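# Hang each roll on its same-coloured pair of holder arms

## Task

Put every roll up between the two holder arms that match it in colour, so that both ends of its spring-loaded spindle sit inside those arms' holes.

## Robot and tools

Robot: two six-joint arms, left_arm and right_arm, each ending in an identical five-finger right hand (so the hands are not mirror images). Bases, in the scene frame: left_arm near (+0.059, +0.557, +0.169) m, right_arm near (-0.032, -0.549, +0.169) m. The rolls' holder arms are fixtures on the table, not the robot.

Scene frame: origin at table-top height, halfway between the arms; +x points out over the table, +z up, and left_arm is on the +y side (image sides may differ). All reported hand positions (metres), orientations (quat_wxyz) and velocities use this frame.

Hand point: a point fixed to the palm, 0.15 m out from the wrist flange along the fingers and 0.05 m in front of the palm. Its +z runs along straight fingers, +y points out of the palm, +x runs across the palm away from the thumb. Straight fingertips lie about 0.06-0.07 m past the point along +z and 0.06 m behind it along -y. A bracket on the little-finger side of the wrist can strike things; with level fingers the wrist may hang well below the point and hit the table first.

A command row is 28 numbers, each in [-1, 1], always covering both arms even if one is idle: left_arm dx, dy, dz, rx, ry, rz, then left hand thumb_turn, thumb_bend, index, middle, ring, little, force_limit, speed; then the same 14 for right_arm. The six pose numbers are an offset, not a pose: measured along scene axes from that arm's Hand target as it stood when the action or move began (every row of one action counts from that same start; a new call starts from the new Hand target, so resending an offset moves further). 1.0 equals 0.6 m of travel or 180 degrees; rx, ry, rz form one rotation vector, turning about the Hand target position. All zeros re-requests the current Hand target. The controller limits each step's commanded orientation to 32 degrees from the measured one.

Hand numbers are absolute targets, not offsets: -1 open (thumb_turn -1 beside the palm, +1 opposite the fingers; other motors -1 straight, +1 curled). force_limit maps -1..+1 to roughly 0..10 N at the fingertip (0..15 N for the two thumb motors). speed goes from nearly still at -1 to full at +0.48 and above. There is no 'no change' value: to keep a hand as it is, resend the last eight numbers you actually sent for it (before any were sent, use its hand_measured, hand_force_limit and hand_speed). A full grip of thumb against fingers suits objects about 0.035-0.065 m thick; a handle down to about 0.025 m. For gentle closing use speed about -0.94 or lower. To grip harder, raise force_limit and send a more-closed target than hand_measured; to loosen, send one more open.

Tools:
- execute_actions(actions, cameras): actions is a list of actions; each action is up to 15 rows, one per 1/30 s step, the last row repeating to fill 15. An empty list returns state plus images.
- move(target, speed, blend, stop_force, zero, blocking, cameras): straight-line path of each hand point toward the offset in one row, or through up to 15 rows (each counted from the same starting Hand targets). speed is m/s, 0.002 to 3.2, default 0.25 (turning up to twice that in rad/s). blend rounds corners in metres. stop_force (4 to 120 N, shared by both arms) ends an arm's path when its wrist sensor feels that push; don't rely on it for light loose objects or while turning the hand, and omit it when pulling away from contact. zero (only with stop_force) chooses whether the sensor rezeroes first. blocking=false returns early, not allowed with stop_force. Paths do not avoid obstacles; avoid routing near an arm's own base.
- wait(seconds 0-10, cameras); stop(cameras) brakes a running move.
- zoom_image(camera, region [x0, y0, x1, y1] pixels, at most 504 by 504) on cam_high, cam_left_wrist or cam_right_wrist (each 896x504).
- show_instructions() shows reference images; zero_wrist_force(arm) rezeroes one wrist sensor; finished_scene(scene) ends the current scene, given its number, irreversibly.

Results: per arm end_effector_position, end_effector_quat_wxyz, velocities (omitted when joints are still), Hand target (the last commanded pose your next offset starts from; the hand often rests a little short of it), Joint positions and torques, Wrist force/torque in the hand's own axes (plus the peak since last shown), hand_measured, hand_stopped_by (moving, target, force, stalled, fault), hand_load_n (positive when the finger is pushed open; near 0 after a lost grip), hand_force_limit, hand_speed, Motor temperatures. A move adds a 'move:' line: done, off_target, moving, held or fault, and limits such as paced or held.

Avoid: touching or pinching between the two arms or hands (the clearance check does not always prevent it); pushing firmly past a contact, since arms are stiff and about 150 N of outside force or joint contact torque limits (wrist joints only about 25-31 N m, held weight included) trigger a 10 s stop; dropping rolls or letting anything leave the table; releasing a part while it moves; heavy forces on fingers; long stretched-out holds that heat motors (85 °C brakes the arm). Move slowly near contact and check with cameras.

Each tool is called after "Request:" as name(argument=value, ...), one argument or row to a line, values as JSON.

Reference images:

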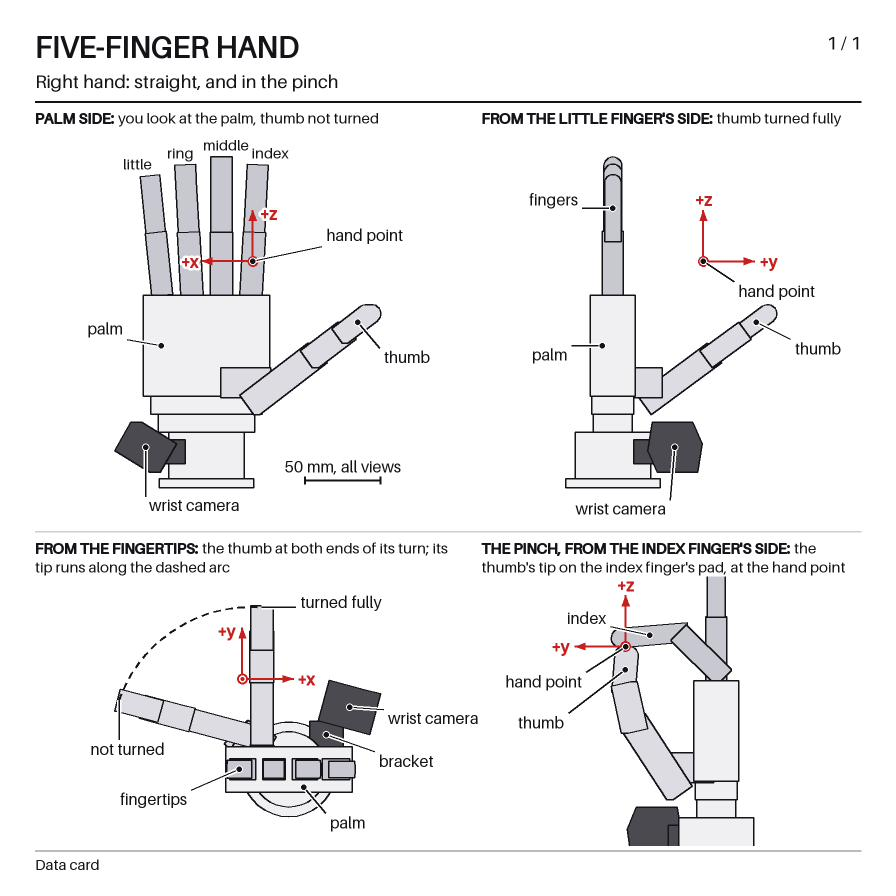

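## Session

Request:
execute_actions(
  actions=[],
)

Scene clock: 0.00 s.
left_arm: end_effector_position=(-0.0682, +1.1108, +0.7348) hand_measured=(-1.000, -1.000, -1.000, -1.000, -1.000, -1.000) hand_load_n=(+0.0, +0.0, +0.0, +0.0, +0.0, +0.0) hand_stopped_by=(target, target, target, target, target, target) hand_force_limit=0.00 hand_speed=-0.80 end_effector_quat_wxyz=(+0.001, +0.760, -0.649, -0.022) | right_arm: end_effector_position=(+0.0401, -1.0337, +0.8645) hand_measured=(-1.000, -1.000, -1.000, -1.000, -1.000, -1.000) hand_load_n=(+0.0, +0.0, +0.0, +0.0, +0.0, +0.0) hand_stopped_by=(target, target, target, target, target, target) hand_force_limit=0.00 hand_speed=-0.80 end_effector_quat_wxyz=(+0.040, +0.681, +0.710, -0.176)
Joint positions: left_arm=[1.336 -1.491 1.419 1.624 1.532 -1.961] | right_arm=[-1.917 -1.711 1.349 1.577 1.65 -1.944]
Joint velocities: within noise
Joint torques (N m): no reading
Motor temperatures (°C): left_arm=[29 25 26 32 34 35] | right_arm=[30 25 29 34 33 33]
Wrist force (N): no reading
Wrist torque (N m): no reading
Wrist force, peak (N): no reading
Hand target: left_arm -0.0682, +1.1108, +0.7348; +0.001, +0.760, -0.649, -0.022 | right_arm +0.0401, -1.0337, +0.8645; +0.040, +0.681, +0.710, -0.176

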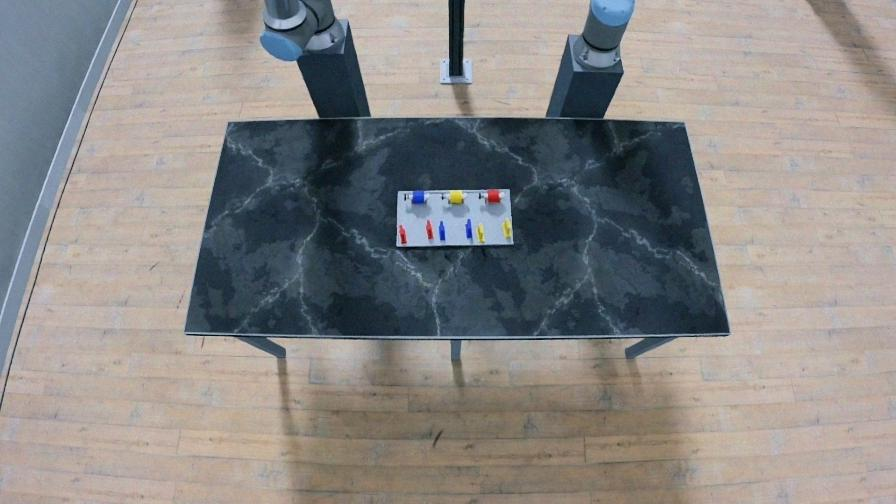

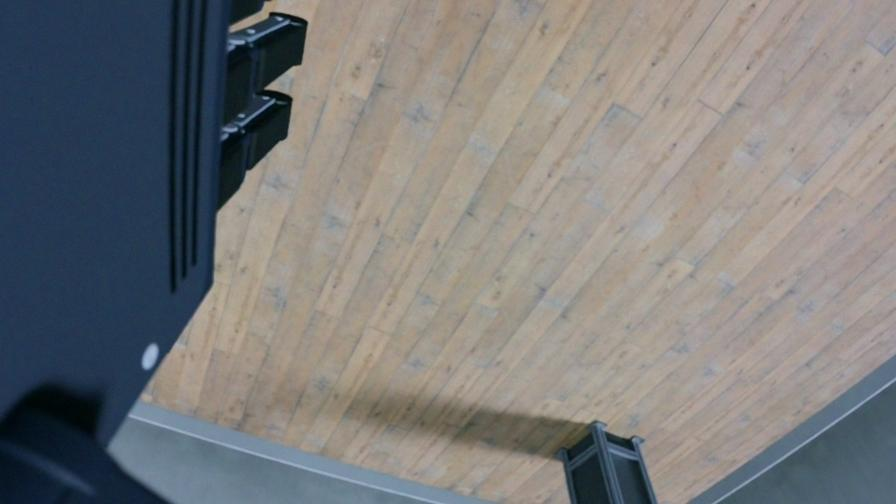

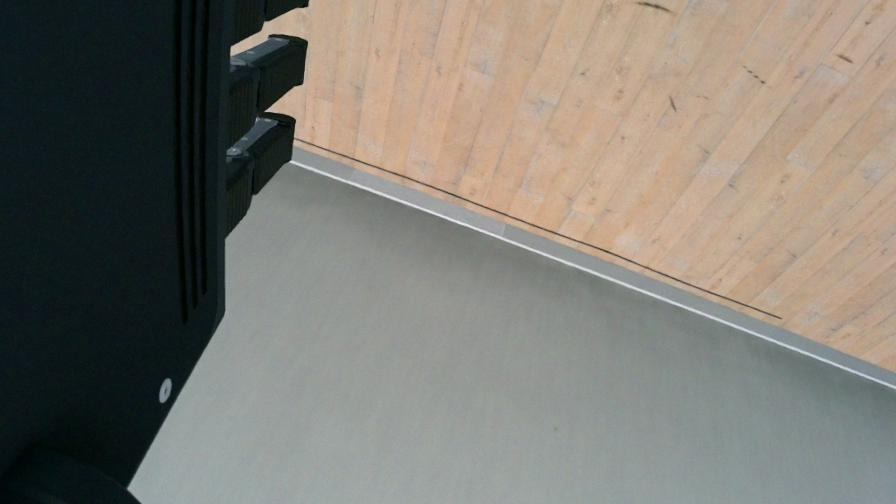

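Request:
zoom_image(
  camera="cam_high",
  region=[390, 180, 520, 255],
)

Request:
zoom_image(
  camera="cam_high",
  region=[395, 185, 460, 222],
)

Request:
zoom_image(
  camera="cam_high",
  region=[452, 185, 517, 222],
)

Request:
zoom_image(
  camera="cam_high",
  region=[395, 215, 460, 252],
)

Request:
zoom_image(
  camera="cam_high",
  region=[452, 215, 517, 252],
)

Scaled by 3.877 from the camera's 896x504 image, which has a finer 1280x720 frame.

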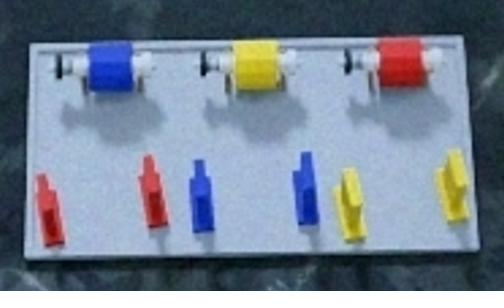

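Scaled by 7.754 from the camera's 896x504 image, which has a finer 1280x720 frame.

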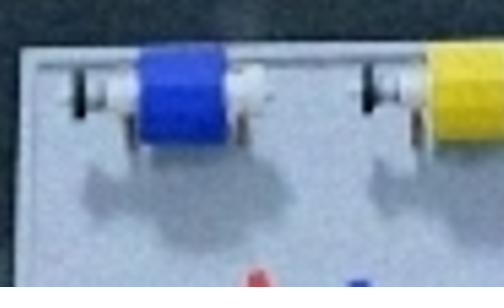

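Scaled by 7.754 from the camera's 896x504 image, which has a finer 1280x720 frame.

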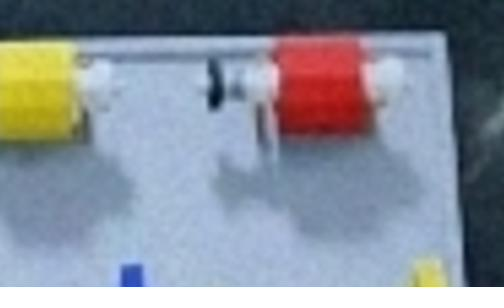

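Scaled by 7.754 from the camera's 896x504 image, which has a finer 1280x720 frame.

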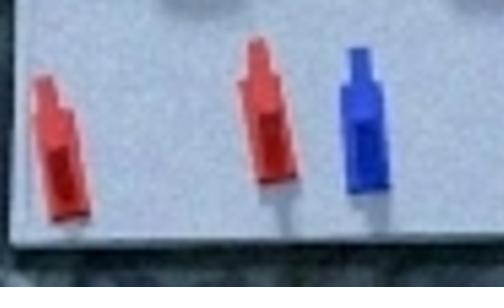

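Scaled by 7.754 from the camera's 896x504 image, which has a finer 1280x720 frame.

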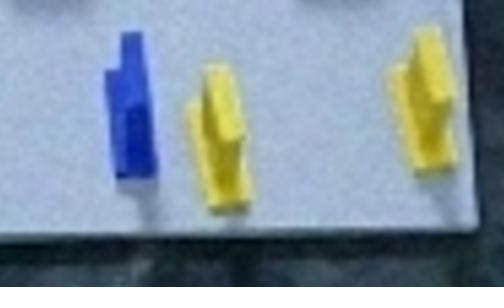

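Request:
move(
  target=[
    [0.863,-0.433,-0.058,0,0,-0.5,-1,-1,-1,-1,-1,-1,0,-0.8,0,0,0,0,0,0,-1,-1,-1,-1,-1,-1,0,-0.8],
  ],
  speed=0.5,
)

Scene clock: 8.20 s.
left_arm: end_effector_position=(+0.4495, +0.8510, +0.7000) hand_measured=(-1.000, -1.000, -1.000, -1.000, -1.000, -1.000) hand_load_n=(+0.0, +0.0, +0.0, +0.0, +0.0, +0.0) hand_stopped_by=(target, target, target, target, target, target) hand_force_limit=0.00 hand_speed=-0.80 end_effector_quat_wxyz=(+0.015, -0.079, +0.997, +0.016) | right_arm: end_effector_position=(+0.0401, -1.0337, +0.8645) hand_measured=(-1.000, -1.000, -1.000, -1.000, -1.000, -1.000) hand_load_n=(+0.0, +0.0, +0.0, +0.0, +0.5, -0.5) hand_stopped_by=(target, target, target, target, target, target) hand_force_limit=0.00 hand_speed=-0.80 end_effector_quat_wxyz=(+0.040, +0.681, +0.710, -0.176)
Joint positions: left_arm=[0.124 -1.677 1.661 1.556 1.541 -1.603] | right_arm=[-1.917 -1.711 1.349 1.577 1.65 -1.944]
Joint torques (N m): left_arm=[-22.21 -20.64 -42.5 1.08 0.78 1.1] | right_arm=[3.51 -23.62 -35.57 2.84 0.05 0.16]
Wrist force (N): left_arm=[0.4 -0.1 0.2] | right_arm=[0.1 -0.4 -0.2]
Wrist torque (N m): left_arm=[-0.02 -0.07 0.07] | right_arm=[-0.04 -0.01 0.00]
Wrist force, peak (N): left_arm=[-1.1 -1.3 0.4] | right_arm=[-0.6 -0.6 -0.3]
Hand target: left_arm +0.4496, +0.8510, +0.7000; +0.015, -0.078, +0.997, +0.016 | right_arm +0.0401, -1.0337, +0.8645; +0.040, +0.681, +0.710, -0.176
Off the commanded pose: left_arm 0.000 m, 0 deg | right_arm 0.000 m, 0 deg.
move: done

Request:
move(
  target=[
    [0.333,-0.867,-0.25,-0.0005,0.0158,-0.549,-1,-1,-1,-1,-1,-1,0,-0.8,0,0,0,0,0,0,-1,-1,-1,-1,-1,-1,0,-0.8],
  ],
  speed=0.5,
  cameras=["cam_left_wrist","cam_high"],
)

Scene clock: 11.73 s.
left_arm: end_effector_position=(+0.6494, +0.3308, +0.5500) hand_measured=(-1.000, -1.000, -1.000, -1.000, -1.000, -1.000) hand_load_n=(+0.0, +0.0, +0.0, +0.0, +0.0, +0.0) hand_stopped_by=(target, target, target, target, target, target) hand_force_limit=0.00 hand_speed=-0.80 end_effector_quat_wxyz=(+0.000, +0.706, +0.708, +0.000) | right_arm: end_effector_position=(+0.0401, -1.0337, +0.8645) hand_measured=(-1.000, -1.000, -1.000, -1.000, -1.000, -1.000) hand_load_n=(+0.0, +0.0, +0.0, +0.0, +0.0, +0.0) hand_stopped_by=(target, target, target, target, target, target) hand_force_limit=0.00 hand_speed=-0.80 end_effector_quat_wxyz=(+0.040, +0.681, +0.710, -0.176)
Joint positions: left_arm=[-0.668 -1.403 1.644 1.33 1.571 -0.669] | right_arm=[-1.917 -1.711 1.349 1.577 1.65 -1.944]
Joint torques (N m): left_arm=[-21.81 -41.47 -40.28 6.85 1.82 2.43] | right_arm=[0.96 -24.36 -35.63 3.04 0.12 0.1]
Wrist force (N): left_arm=[-0.8 0.1 0.2] | right_arm=[0.2 -0.2 -0.4]
Wrist torque (N m): left_arm=[0.05 0.13 -0.03] | right_arm=[-0.01 -0.02 0.01]
Wrist force, peak (N): left_arm=[-1.7 0.5 0.6] | right_arm=[-0.9 -0.3 -0.5]
Hand target: left_arm +0.6494, +0.3308, +0.5500; +0.000, +0.706, +0.708, +0.000 | right_arm +0.0401, -1.0337, +0.8645; +0.040, +0.681, +0.710, -0.176
Off the commanded pose: left_arm 0.000 m, 0 deg | right_arm 0.000 m, 0 deg.
move: done
camera_calibration:
cam_left_wrist: T_world_to_cam=[[0.95296, 0.302923, -0.0102036, -0.712595], [0.262034, -0.806474, 0.530036, -0.195561], [0.152331, -0.507777, -0.847914, 0.653682], [0, 0, 0, 1]] pos_world=[0.630742, 0.390072, 0.650649]
Images, in order (width x height): cam_high 896x504, cam_left_wrist 896x504.

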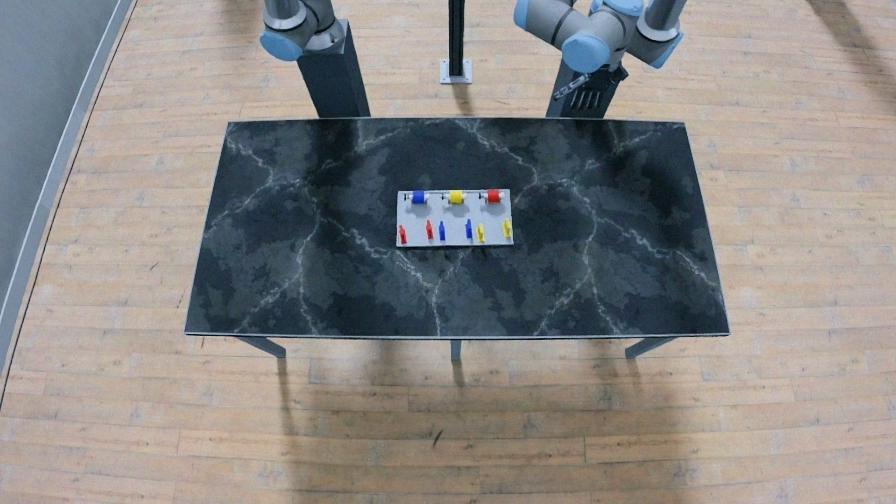

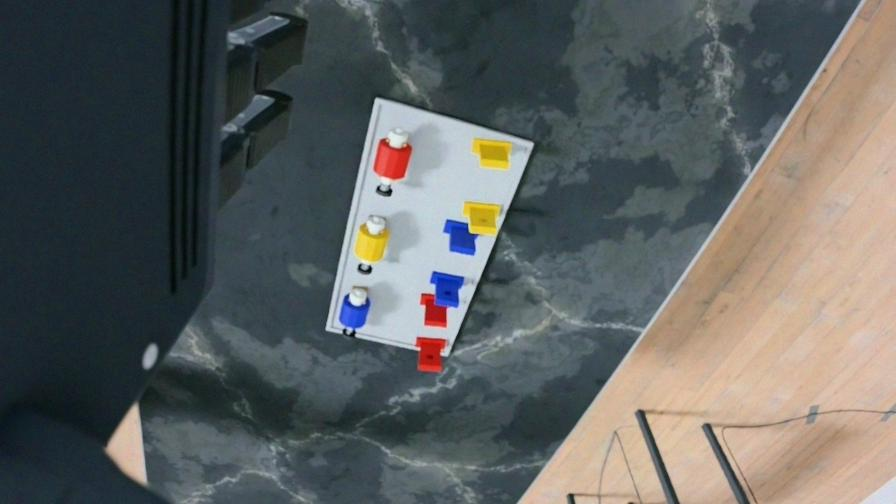

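Request:
zoom_image(
  camera="cam_left_wrist",
  region=[320, 90, 550, 240],
)

Request:
zoom_image(
  camera="cam_left_wrist",
  region=[310, 220, 520, 380],
)

Scaled by 2.191 from the camera's 896x504 image, which has a finer 1280x720 frame.

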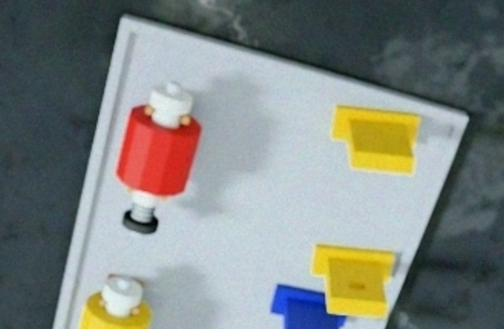

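Scaled by 2.400 from the camera's 896x504 image, which has a finer 1280x720 frame.

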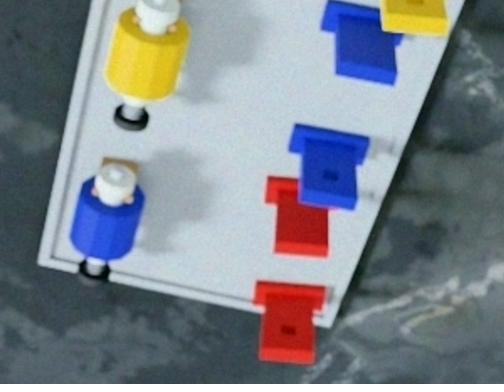

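Request:
move(
  target=[
    [0,-0.2177,-0.5,0,0,0,-1,-1,-1,-1,-1,-1,0,-0.8,0,0,0,0,0,0,-1,-1,-1,-1,-1,-1,0,-0.8],
  ],
  speed=0.4,
  cameras=["cam_left_wrist"],
)

Scene clock: 15.33 s.
left_arm: end_effector_position=(+0.6494, +0.2002, +0.2501) hand_measured=(-1.000, -1.000, -1.000, -1.000, -1.000, -1.000) hand_load_n=(+0.0, +0.0, +0.0, +0.0, +0.0, +0.0) hand_stopped_by=(target, target, target, target, target, target) hand_force_limit=0.00 hand_speed=-0.80 end_effector_quat_wxyz=(+0.000, +0.706, +0.708, +0.000) | right_arm: end_effector_position=(+0.0401, -1.0337, +0.8645) hand_measured=(-1.000, -1.000, -1.000, -1.000, -1.000, -1.000) hand_load_n=(+0.0, +0.0, +0.0, +0.0, +0.0, +0.0) hand_stopped_by=(target, target, target, target, target, target) hand_force_limit=0.00 hand_speed=-0.80 end_effector_quat_wxyz=(+0.040, +0.681, +0.710, -0.176)
Joint positions: left_arm=[-0.836 -1.086 1.8 0.857 1.571 -0.838] | right_arm=[-1.917 -1.711 1.349 1.577 1.65 -1.944]
Joint torques (N m): left_arm=[-19.59 -59.82 -32.31 1.09 -0.73 -2.7] | right_arm=[1.81 -25.3 -35.78 2.7 -0.14 -0.04]
Wrist force (N): left_arm=[-0.2 0.3 0.3] | right_arm=[-0.1 -0.4 -0.3]
Wrist torque (N m): left_arm=[0.06 0.00 0.32] | right_arm=[-0.04 0.02 -0.01]
Wrist force, peak (N): left_arm=[-1.2 0.0 2.2] | right_arm=[0.4 0.4 -0.8]
Hand target: left_arm +0.6494, +0.2002, +0.2500; +0.000, +0.706, +0.708, +0.000 | right_arm +0.0401, -1.0337, +0.8645; +0.040, +0.681, +0.710, -0.176
Off the commanded pose: left_arm 0.000 m, 0 deg | right_arm 0.000 m, 0 deg.
move: done
camera_calibration:
cam_left_wrist: T_world_to_cam=[[0.953, 0.302799, -0.0102312, -0.676077], [0.261954, -0.806543, 0.52997, -0.141784], [0.152222, -0.507741, -0.847955, 0.333067], [0, 0, 0, 1]] pos_world=[0.630742, 0.259472, 0.35065]
Images, in order (width x height): cam_left_wrist 896x504.

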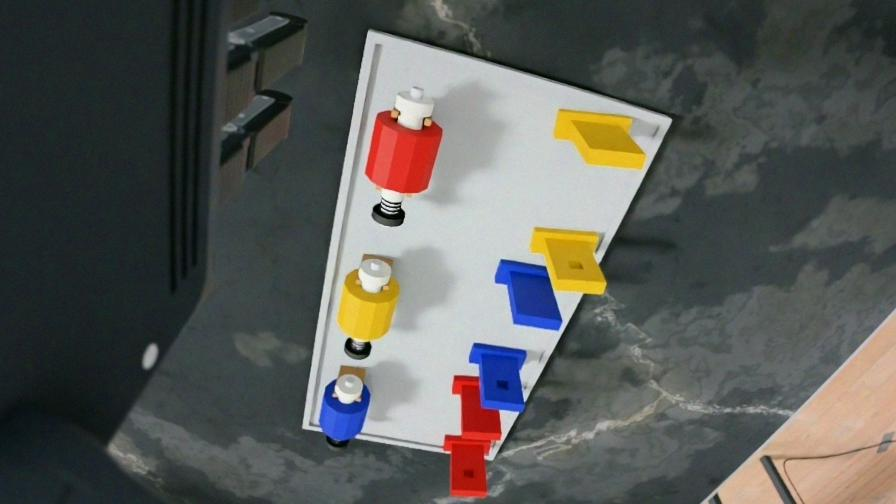

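Request:
zoom_image(
  camera="cam_left_wrist",
  region=[340, 70, 470, 240],
)

Request:
zoom_image(
  camera="cam_left_wrist",
  region=[500, 90, 680, 310],
)

Request:
zoom_image(
  camera="cam_left_wrist",
  region=[430, 250, 570, 504],
)

Request:
zoom_image(
  camera="cam_left_wrist",
  region=[290, 240, 420, 460],
)

Scaled by 2.965 from the camera's 896x504 image, which has a finer 1280x720 frame.

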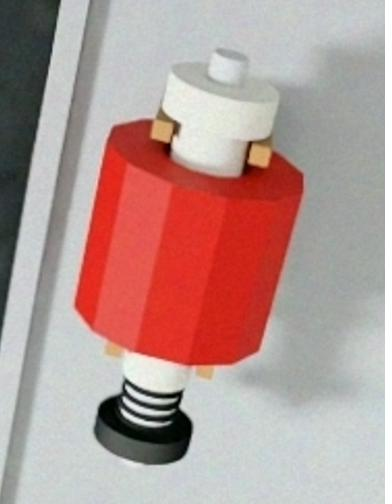

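Scaled by 2.291 from the camera's 896x504 image, which has a finer 1280x720 frame.

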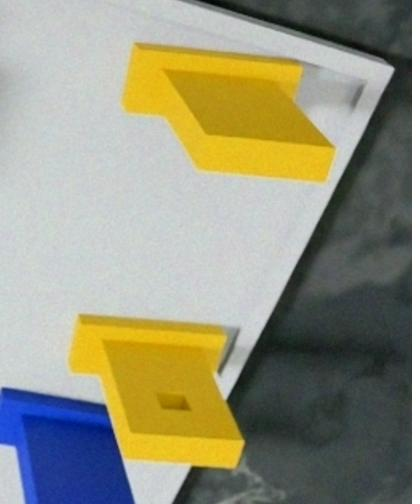

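Scaled by 1.984 from the camera's 896x504 image, which has a finer 1280x720 frame.

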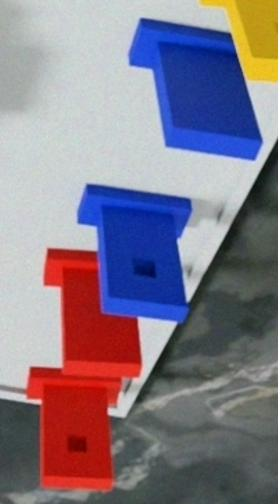

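Scaled by 2.291 from the camera's 896x504 image, which has a finer 1280x720 frame.

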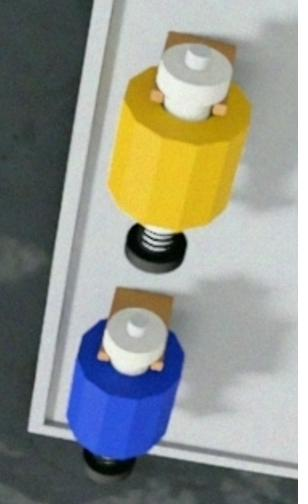

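Request:
move(
  target=[
    [0,0,0,0,0,0,-1,-1,-1,-1,-1,-1,0,-0.8,0.7665,0.306,-0.441,0.1243,0.0283,0.481,-1,-1,-1,-1,-1,-1,0,-0.8],
  ],
  speed=0.5,
)

Scene clock: 33.33 s.
left_arm: end_effector_position=(+0.6494, +0.2002, +0.2500) hand_measured=(-1.000, -1.000, -1.000, -1.000, -1.000, -1.000) hand_load_n=(+0.0, +0.0, +0.0, +0.0, +0.0, +0.0) hand_stopped_by=(target, target, target, target, target, target) hand_force_limit=0.00 hand_speed=-0.80 end_effector_quat_wxyz=(+0.000, +0.706, +0.708, +0.000) | right_arm: end_effector_position=(+0.4999, -0.8502, +0.5999) hand_measured=(-1.000, -1.000, -1.000, -1.000, -1.000, -1.000) hand_load_n=(+0.0, +0.0, +0.0, +0.0, +0.0, +0.0) hand_stopped_by=(target, target, target, target, target, target) hand_force_limit=0.00 hand_speed=-0.80 end_effector_quat_wxyz=(+0.000, +0.000, +1.000, +0.000)
Joint positions: left_arm=[-0.836 -1.086 1.8 0.857 1.571 -0.838] | right_arm=[-0.938 -1.33 1.466 1.434 1.571 -2.48]
Joint torques (N m): left_arm=[-20.69 -59.37 -34.03 0.96 -1.05 -3.01] | right_arm=[17.1 -46.66 -45.47 8.14 -1.93 -2.09]
Wrist force (N): left_arm=[-0.4 0.2 0.0] | right_arm=[-0.5 0.3 -0.5]
Wrist torque (N m): left_arm=[0.05 0.03 0.31] | right_arm=[0.08 0.09 0.04]
Wrist force, peak (N): left_arm=[-0.6 0.1 0.6] | right_arm=[-2.8 0.5 0.6]
Hand target: left_arm +0.6494, +0.2002, +0.2500; +0.000, +0.706, +0.708, +0.000 | right_arm +0.5000, -0.8501, +0.5999; +0.000, +0.000, +1.000, +0.000
Off the commanded pose: left_arm 0.000 m, 0 deg | right_arm 0.000 m, 0 deg.
move: done

Request:
move(
  target=[
    [0,0,0,0,0,0,-1,-1,-1,-1,-1,-1,0,-0.8,0.4,0.75,-0.5,0.1739,-0.1739,0.4778,-1,-1,-1,-1,-1,-1,0,-0.8],
  ],
  speed=0.5,
  cameras=["cam_right_wrist"],
)

Scene clock: 36.53 s.
left_arm: end_effector_position=(+0.6494, +0.2002, +0.2500) hand_measured=(-1.000, -1.000, -1.000, -1.000, -1.000, -1.000) hand_load_n=(-0.5, -0.5, +0.0, +0.0, +0.0, +0.0) hand_stopped_by=(target, target, target, target, target, target) hand_force_limit=0.00 hand_speed=-0.80 end_effector_quat_wxyz=(+0.000, +0.706, +0.708, +0.000) | right_arm: end_effector_position=(+0.7400, -0.4002, +0.2999) hand_measured=(-1.000, -1.000, -1.000, -1.000, -1.000, -1.000) hand_load_n=(+0.0, -0.5, +0.0, +0.0, +0.0, +0.0) hand_stopped_by=(target, target, target, target, target, target) hand_force_limit=0.00 hand_speed=-0.80 end_effector_quat_wxyz=(-0.242, +0.664, -0.665, -0.242)
Joint positions: left_arm=[-0.836 -1.086 1.8 0.857 1.571 -0.838] | right_arm=[-0.295 -0.746 1.312 1.222 0.901 -3.483]
Joint torques (N m): left_arm=[-21.29 -56.44 -33.79 1.1 -1.22 -3.51] | right_arm=[20.01 -87.79 -37.93 8.46 -3.84 -2.05]
Wrist force (N): left_arm=[-0.6 0.1 0.1] | right_arm=[-0.7 -0.5 -0.7]
Wrist torque (N m): left_arm=[0.04 0.05 0.29] | right_arm=[-0.02 0.12 -0.04]
Wrist force, peak (N): left_arm=[-0.6 0.1 0.5] | right_arm=[-0.5 -1.1 2.0]
Hand target: left_arm +0.6494, +0.2002, +0.2500; +0.000, +0.706, +0.708, +0.000 | right_arm +0.7400, -0.4001, +0.2999; -0.242, +0.664, -0.665, -0.242
Off the commanded pose: left_arm 0.000 m, 0 deg | right_arm 0.000 m, 0 deg.
move: done
camera_calibration:
cam_right_wrist: T_world_to_cam=[[-0.976362, -0.165534, -0.138979, 0.704152], [-0.187849, 0.331837, 0.924444, 0.000233131], [-0.106908, 0.9287, -0.355088, 0.669729], [0, 0, 0, 1]] pos_world=[0.759151, -0.505494, 0.33546]
Images, in order (width x height): cam_right_wrist 896x504.

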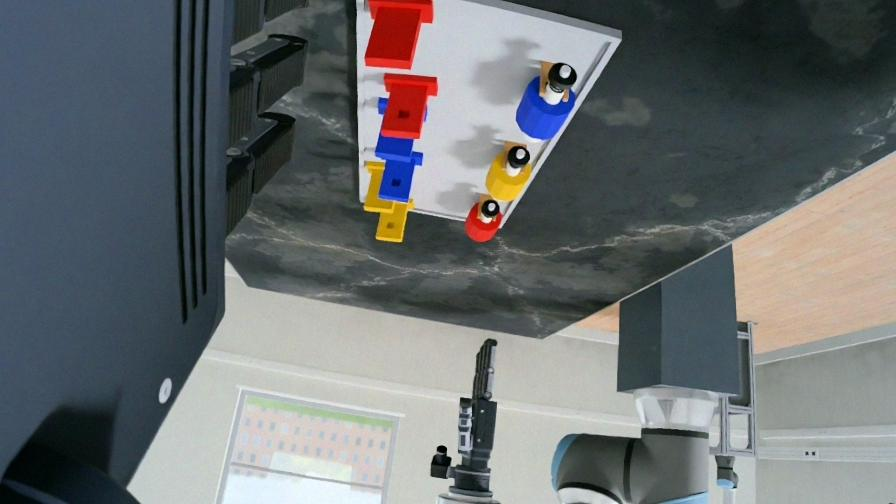

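Request:
zoom_image(
  camera="cam_right_wrist",
  region=[470, 50, 600, 250],
)

Request:
zoom_image(
  camera="cam_right_wrist",
  region=[350, 0, 450, 250],
)

Scaled by 2.520 from the camera's 896x504 image, which has a finer 1280x720 frame.

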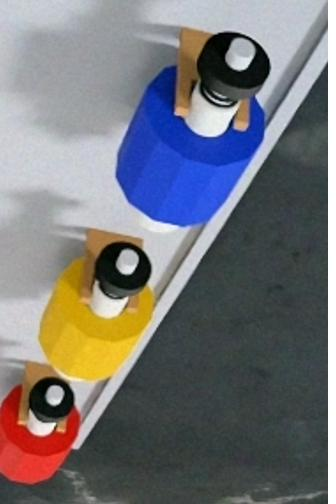

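Scaled by 2.016 from the camera's 896x504 image, which has a finer 1280x720 frame.

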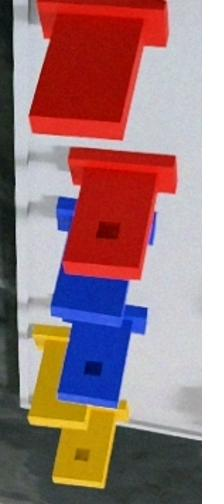

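Request:
move(
  target=[
    [0,0,0,0,0,0,-1,-1,-1,-1,-1,-1,0,-0.8,0,0,-0.233,0,0,0,-1,-1,-1,-1,-1,-1,0,-0.8],
  ],
  speed=0.3,
  cameras=["cam_right_wrist"],
)

Scene clock: 38.87 s.
left_arm: end_effector_position=(+0.6494, +0.2002, +0.2500) hand_measured=(-1.000, -1.000, -1.000, -1.000, -1.000, -1.000) hand_load_n=(+0.0, +0.0, +0.0, +0.0, +0.0, +0.0) hand_stopped_by=(target, target, target, target, target, target) hand_force_limit=0.00 hand_speed=-0.80 end_effector_quat_wxyz=(+0.000, +0.706, +0.708, +0.000) | right_arm: end_effector_position=(+0.7400, -0.4002, +0.1603) hand_measured=(-1.000, -1.000, -1.000, -1.000, -1.000, -1.000) hand_load_n=(+0.0, +0.0, +0.0, +0.0, +0.0, +0.0) hand_stopped_by=(target, target, target, target, target, target) hand_force_limit=0.00 hand_speed=-0.80 end_effector_quat_wxyz=(-0.242, +0.664, -0.665, -0.242)
Joint positions: left_arm=[-0.836 -1.086 1.8 0.857 1.571 -0.838] | right_arm=[-0.295 -0.605 1.329 1.064 0.901 -3.483]
Joint torques (N m): left_arm=[-19.88 -58.57 -34.23 0.97 -0.88 -3.38] | right_arm=[18.58 -93.23 -34.49 0.51 -3.78 1.72]
Wrist force (N): left_arm=[0.1 0.0 0.3] | right_arm=[-0.9 -0.6 -0.3]
Wrist torque (N m): left_arm=[0.01 -0.06 0.33] | right_arm=[-0.06 0.11 -0.05]
Wrist force, peak (N): left_arm=[-0.4 0.0 0.6] | right_arm=[-1.8 -0.8 -1.6]
Hand target: left_arm +0.6494, +0.2002, +0.2500; +0.000, +0.706, +0.708, +0.000 | right_arm +0.7400, -0.4001, +0.1601; -0.242, +0.664, -0.665, -0.242
Off the commanded pose: left_arm 0.000 m, 0 deg | right_arm 0.000 m, 0 deg.
move: done
camera_calibration:
cam_right_wrist: T_world_to_cam=[[-0.976334, -0.165656, -0.139036, 0.684679], [-0.187943, 0.331802, 0.924438, 0.129341], [-0.107006, 0.92869, -0.355084, 0.620227], [0, 0, 0, 1]] pos_world=[0.759152, -0.505493, 0.19586]
Images, in order (width x height): cam_right_wrist 896x504.

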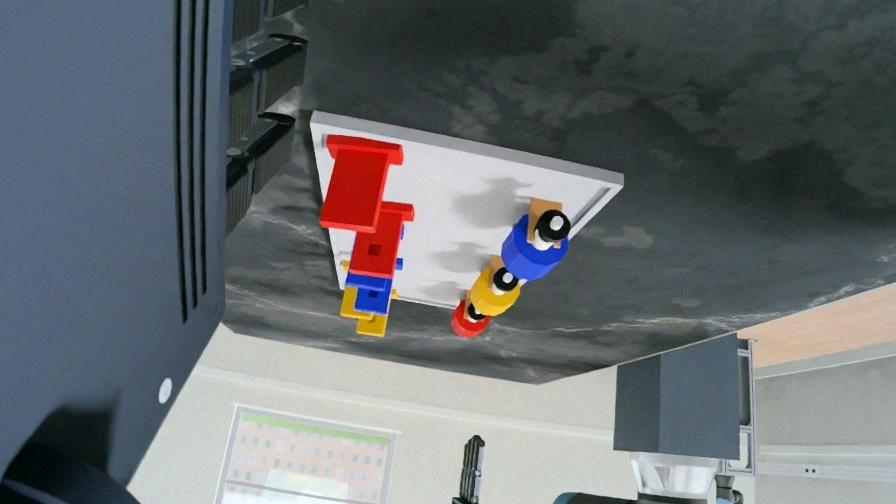

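Request:
zoom_image(
  camera="cam_right_wrist",
  region=[300, 100, 420, 350],
)

Request:
zoom_image(
  camera="cam_right_wrist",
  region=[430, 160, 640, 350],
)

Scaled by 2.016 from the camera's 896x504 image, which has a finer 1280x720 frame.

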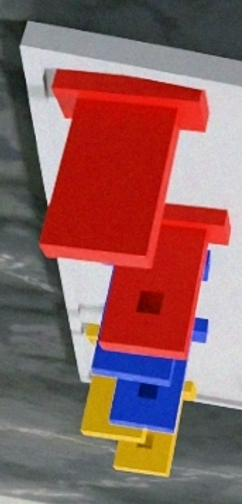

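Scaled by 2.400 from the camera's 896x504 image, which has a finer 1280x720 frame.

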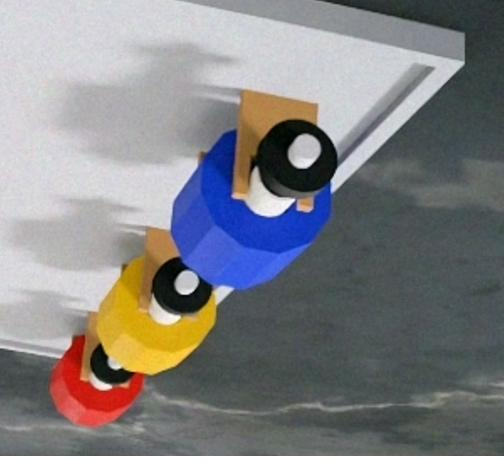

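Request:
move(
  target=[
    [0,0.417,0.167,0,0,0,-1,-1,-1,-1,-1,-1,0,-0.8,-0.033,0.667,0.133,-0.3833,0,0,-1,-1,-1,-1,-1,-1,0,-0.8],
  ],
  speed=0.4,
  cameras=["cam_right_wrist"],
)

Scene clock: 56.27 s.
left_arm: end_effector_position=(+0.6494, +0.4503, +0.3502) hand_measured=(-1.000, -1.000, -1.000, -1.000, -1.000, -1.000) hand_load_n=(+0.0, +0.0, +0.0, +0.0, +0.0, +0.0) hand_stopped_by=(target, target, target, target, target, target) hand_force_limit=0.00 hand_speed=-0.80 end_effector_quat_wxyz=(+0.000, +0.706, +0.708, +0.000) | right_arm: end_effector_position=(+0.7202, +0.0000, +0.2399) hand_measured=(-1.000, -1.000, -1.000, -1.000, -1.000, -1.000) hand_load_n=(+0.0, +0.0, +0.0, +0.0, +0.0, +0.0) hand_stopped_by=(target, target, target, target, target, target) hand_force_limit=0.00 hand_speed=-0.80 end_effector_quat_wxyz=(+0.177, +0.685, -0.685, +0.177)
Joint positions: left_arm=[-0.474 -1.313 1.918 0.967 1.571 -0.476] | right_arm=[0.48 -0.335 0.499 1.669 2.008 -2.575]
Joint torques (N m): left_arm=[13.33 -63.14 -36.35 6.62 0.8 1.98] | right_arm=[19.8 -107.34 -46.62 8.15 2.93 2.08]
Wrist force (N): left_arm=[-0.1 0.3 0.1] | right_arm=[-1.2 0.6 -0.2]
Wrist torque (N m): left_arm=[0.07 0.00 -0.01] | right_arm=[0.16 0.10 -0.26]
Wrist force, peak (N): left_arm=[-1.4 0.1 0.8] | right_arm=[-3.2 1.2 -1.2]
Hand target: left_arm +0.6494, +0.4504, +0.3502; +0.000, +0.706, +0.708, +0.000 | right_arm +0.7202, +0.0001, +0.2399; +0.177, +0.685, -0.685, +0.177
Off the commanded pose: left_arm 0.000 m, 0 deg | right_arm 0.000 m, 0 deg.
move: done
camera_calibration:
cam_right_wrist: T_world_to_cam=[[-0.976331, -0.189198, 0.104793, 0.68422], [-0.187953, 0.981938, 0.0217215, 0.135767], [-0.10701, 0.00151116, -0.994257, 0.428082], [0, 0, 0, 1]] pos_world=[0.739352, -0.00450823, 0.350972]
Images, in order (width x height): cam_right_wrist 896x504.

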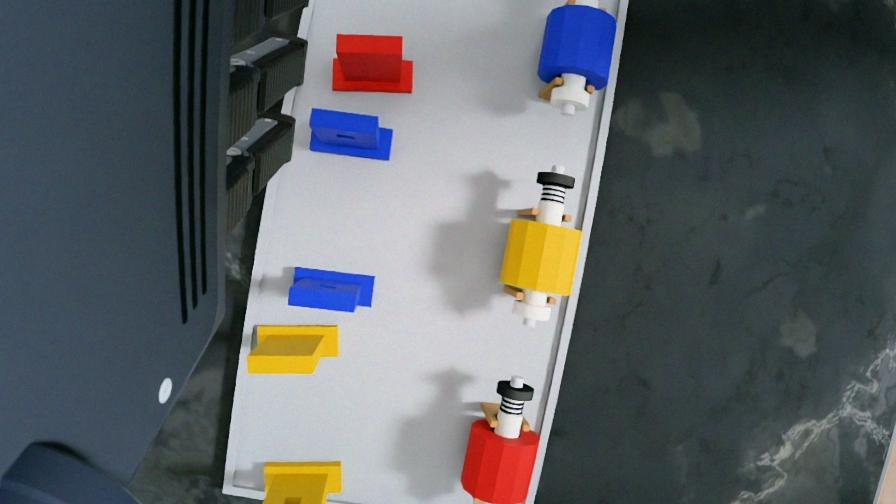

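Request:
zoom_image(
  camera="cam_right_wrist",
  region=[220, 100, 420, 220],
)

Request:
zoom_image(
  camera="cam_right_wrist",
  region=[220, 250, 420, 380],
)

Request:
zoom_image(
  camera="cam_right_wrist",
  region=[480, 150, 600, 340],
)

Request:
zoom_image(
  camera="cam_right_wrist",
  region=[300, 0, 440, 120],
)

Request:
zoom_image(
  camera="cam_right_wrist",
  region=[440, 360, 580, 504],
)

Request:
zoom_image(
  camera="cam_right_wrist",
  region=[520, 0, 640, 130],
)

Request:
zoom_image(
  camera="cam_right_wrist",
  region=[220, 380, 360, 504],
)

Scaled by 2.520 from the camera's 896x504 image, which has a finer 1280x720 frame.

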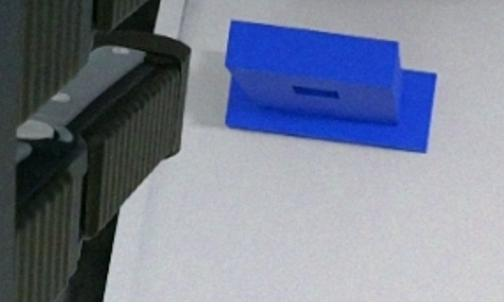

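Scaled by 2.520 from the camera's 896x504 image, which has a finer 1280x720 frame.

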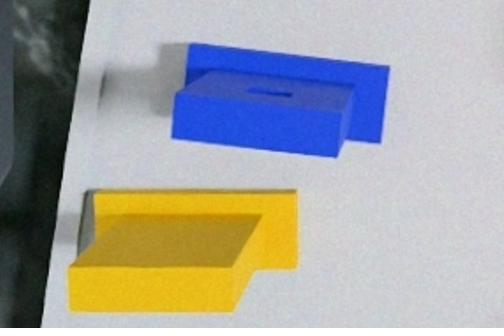

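Scaled by 2.653 from the camera's 896x504 image, which has a finer 1280x720 frame.

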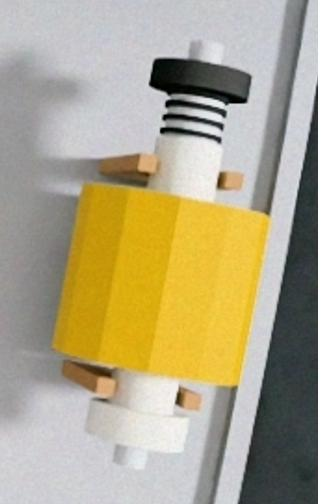

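Scaled by 3.600 from the camera's 896x504 image, which has a finer 1280x720 frame.

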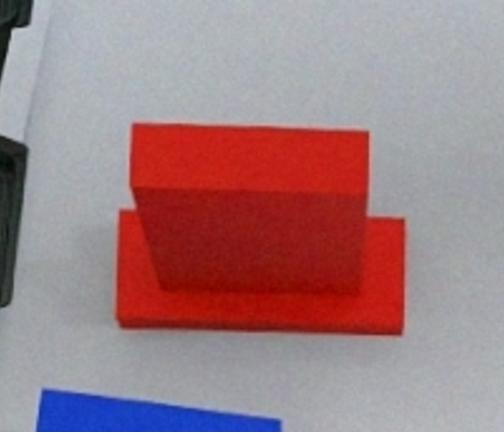

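Scaled by 3.500 from the camera's 896x504 image, which has a finer 1280x720 frame.

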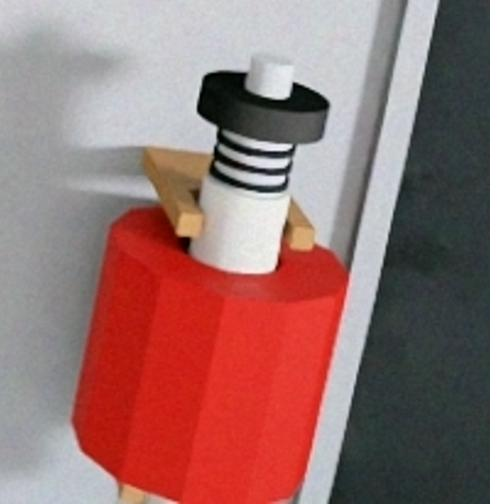

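Scaled by 3.877 from the camera's 896x504 image, which has a finer 1280x720 frame.

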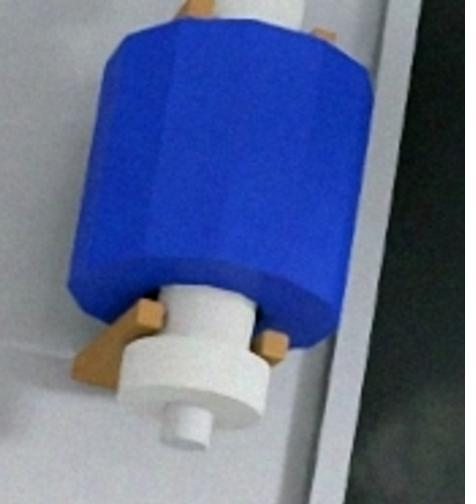

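Scaled by 3.600 from the camera's 896x504 image, which has a finer 1280x720 frame.

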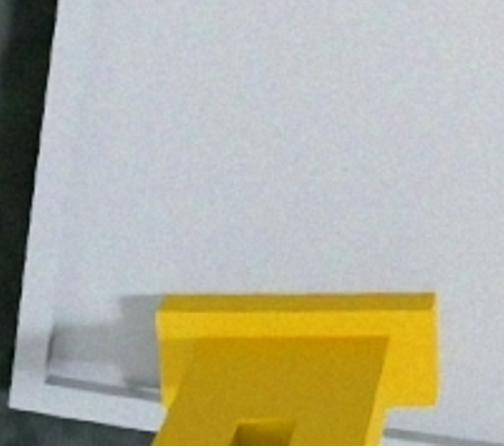

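Request:
move(
  target=[
    [0,0,0,0,0,0,-1,-1,-1,-1,-1,-1,0,-0.8,-0.283,-0.002,-0.033,0.1508,-0.2716,0.0703,1,-1,-1,-1,-1,-1,-0.4,-0.2],
    [0,0,0,0,0,0,-1,-1,-1,-1,-1,-1,0,-0.8,-0.2995,-0.002,-0.2073,0.1508,-0.2716,0.0703,1,-1,-1,-1,-1,-1,-0.4,-0.2],
  ],
  speed=0.3,
  blend=[0.03,0],
  cameras=["all"],
)

Scene clock: 75.43 s.
left_arm: end_effector_position=(+0.6494, +0.4504, +0.3502) hand_measured=(-1.000, -1.000, -1.000, -1.000, -1.000, -1.000) hand_load_n=(+0.0, +0.0, +0.0, +0.0, +0.0, +0.0) hand_stopped_by=(target, target, target, target, target, target) hand_force_limit=0.00 hand_speed=-0.80 end_effector_quat_wxyz=(+0.000, +0.706, +0.708, +0.000) | right_arm: end_effector_position=(+0.5405, -0.0011, +0.1156) hand_measured=(+1.000, -1.000, -1.000, -1.000, -1.000, -1.000) hand_load_n=(+0.0, +0.0, +0.0, +0.0, +0.0, +0.0) hand_stopped_by=(target, target, target, target, target, target) hand_force_limit=-0.40 hand_speed=-0.20 end_effector_quat_wxyz=(-0.299, +0.641, -0.641, +0.298)
Joint positions: left_arm=[-0.474 -1.313 1.918 0.967 1.571 -0.476] | right_arm=[0.608 -0.962 1.828 -0.061 2.042 -2.698]
Joint torques (N m): left_arm=[12.75 -60.5 -35.83 6.69 0.9 1.84] | right_arm=[20.69 -58.98 -17.09 -1.53 2.66 -1.38]
Wrist force (N): left_arm=[0.1 0.5 0.0] | right_arm=[-1.4 1.5 -0.5]
Wrist torque (N m): left_arm=[0.10 -0.02 0.01] | right_arm=[0.28 0.18 0.04]
Wrist force, peak (N): left_arm=[0.1 0.7 0.3] | right_arm=[-1.1 3.3 0.4]
Hand target: left_arm +0.6494, +0.4504, +0.3502; +0.000, +0.706, +0.708, +0.000 | right_arm +0.5405, -0.0011, +0.1155; -0.299, +0.641, -0.641, +0.298
Off the commanded pose: left_arm 0.000 m, 0 deg | right_arm 0.000 m, 0 deg.
move: done
camera_calibration:
cam_left_wrist: T_world_to_cam=[[0.953, 0.302799, -0.0102312, -0.750783], [0.261954, -0.806543, 0.52997, 0.00688261], [0.152222, -0.507741, -0.847955, 0.544933], [0, 0, 0, 1]] pos_world=[0.630742, 0.509572, 0.45075]
cam_right_wrist: T_world_to_cam=[[-0.627662, -0.21624, -0.747851, 0.431718], [-0.500222, 0.848111, 0.1746, 0.25686], [0.596505, 0.483681, -0.640495, -0.135337], [0, 0, 0, 1]] pos_world=[0.480189, -0.0590319, 0.19133]

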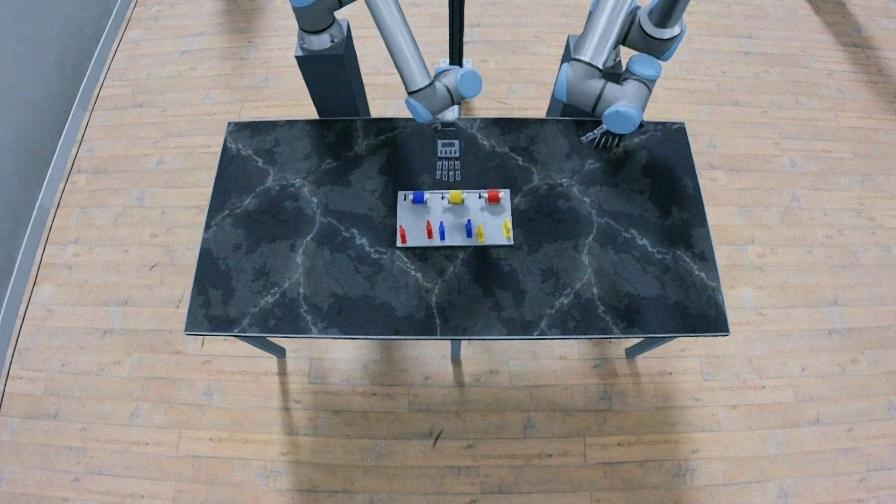

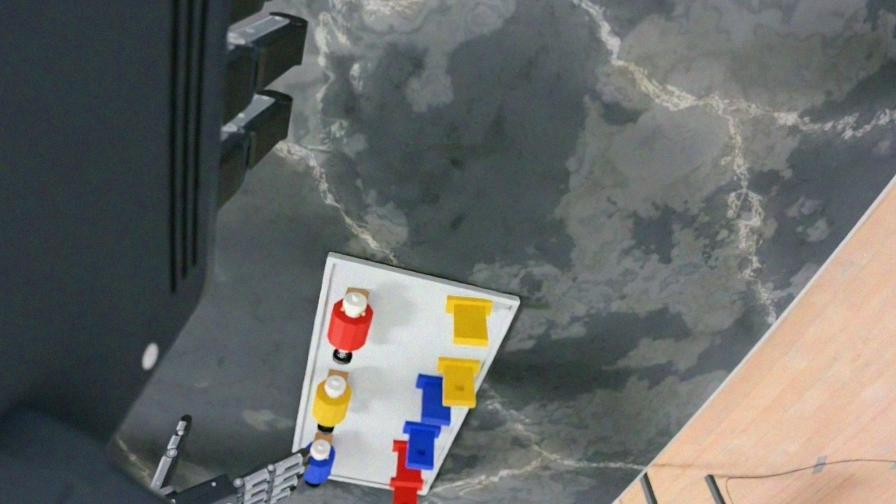

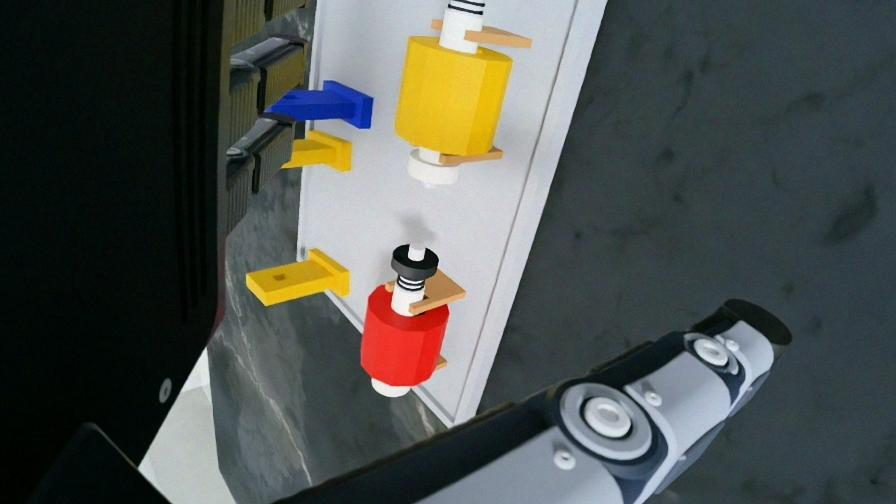

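Request:
zoom_image(
  camera="cam_right_wrist",
  region=[370, 0, 570, 200],
)

Scaled by 2.520 from the camera's 896x504 image, which has a finer 1280x720 frame.

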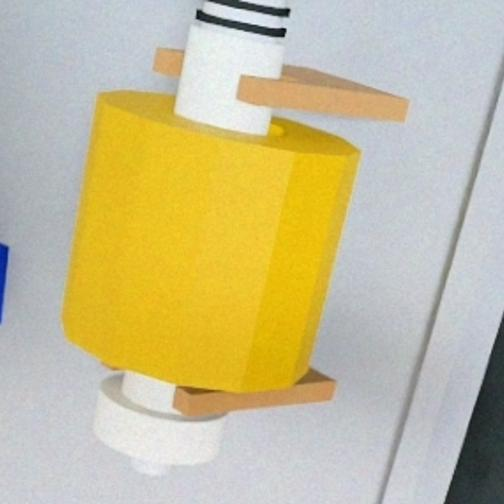

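Request:
move(
  target=[
    [0,0,0,0,0,0,-1,-1,-1,-1,-1,-1,0,-0.8,0.085,0.0017,-0.08,0,0,0,1,-1,-1,-1,-1,-1,-0.4,-0.2],
  ],
  speed=0.15,
  cameras=["cam_right_wrist"],
)

Scene clock: 78.63 s.
left_arm: end_effector_position=(+0.6494, +0.4504, +0.3502) hand_measured=(-1.000, -1.000, -1.000, -1.000, -1.000, -1.000) hand_load_n=(+0.0, +0.0, +0.0, -0.5, +0.0, +0.0) hand_stopped_by=(target, target, target, target, target, target) hand_force_limit=0.00 hand_speed=-0.80 end_effector_quat_wxyz=(+0.000, +0.706, +0.708, +0.000) | right_arm: end_effector_position=(+0.5914, -0.0001, +0.0676) hand_measured=(+1.000, -1.000, -1.000, -1.000, -1.000, -1.000) hand_load_n=(+0.0, +0.0, +0.0, +0.0, +0.0, +0.0) hand_stopped_by=(target, target, target, target, target, target) hand_force_limit=-0.40 hand_speed=-0.20 end_effector_quat_wxyz=(-0.299, +0.641, -0.641, +0.298)
Joint positions: left_arm=[-0.474 -1.313 1.918 0.967 1.571 -0.476] | right_arm=[0.564 -0.866 1.762 -0.106 2.012 -2.733]
Joint torques (N m): left_arm=[13.31 -61.81 -36.51 7.06 0.71 1.64] | right_arm=[-17.52 -68.44 -33.02 -1.46 -1.29 -1.64]
Wrist force (N): left_arm=[-0.1 0.4 0.4] | right_arm=[-0.9 1.6 -0.6]
Wrist torque (N m): left_arm=[0.07 0.00 -0.01] | right_arm=[0.28 0.07 0.06]
Wrist force, peak (N): left_arm=[-0.4 0.7 0.1] | right_arm=[-0.8 2.1 -1.6]
Hand target: left_arm +0.6494, +0.4504, +0.3502; +0.000, +0.706, +0.708, +0.000 | right_arm +0.5915, -0.0001, +0.0675; -0.299, +0.641, -0.641, +0.298
Off the commanded pose: left_arm 0.000 m, 0 deg | right_arm 0.000 m, 0 deg.
move: done
camera_calibration:
cam_right_wrist: T_world_to_cam=[[-0.627661, -0.216333, -0.747824, 0.427998], [-0.5003, 0.84807, 0.174577, 0.289812], [0.596441, 0.483711, -0.640533, -0.196933], [0, 0, 0, 1]] pos_world=[0.531089, -0.0579317, 0.143331]
Images, in order (width x height): cam_right_wrist 896x504.

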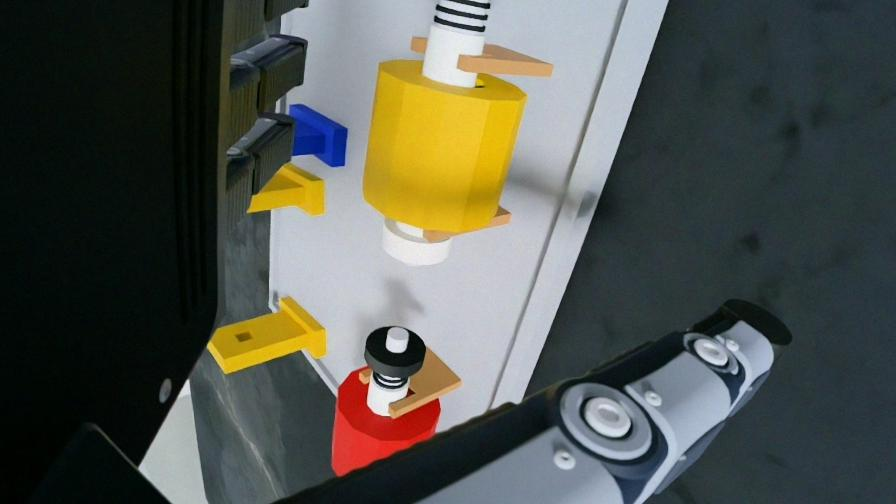

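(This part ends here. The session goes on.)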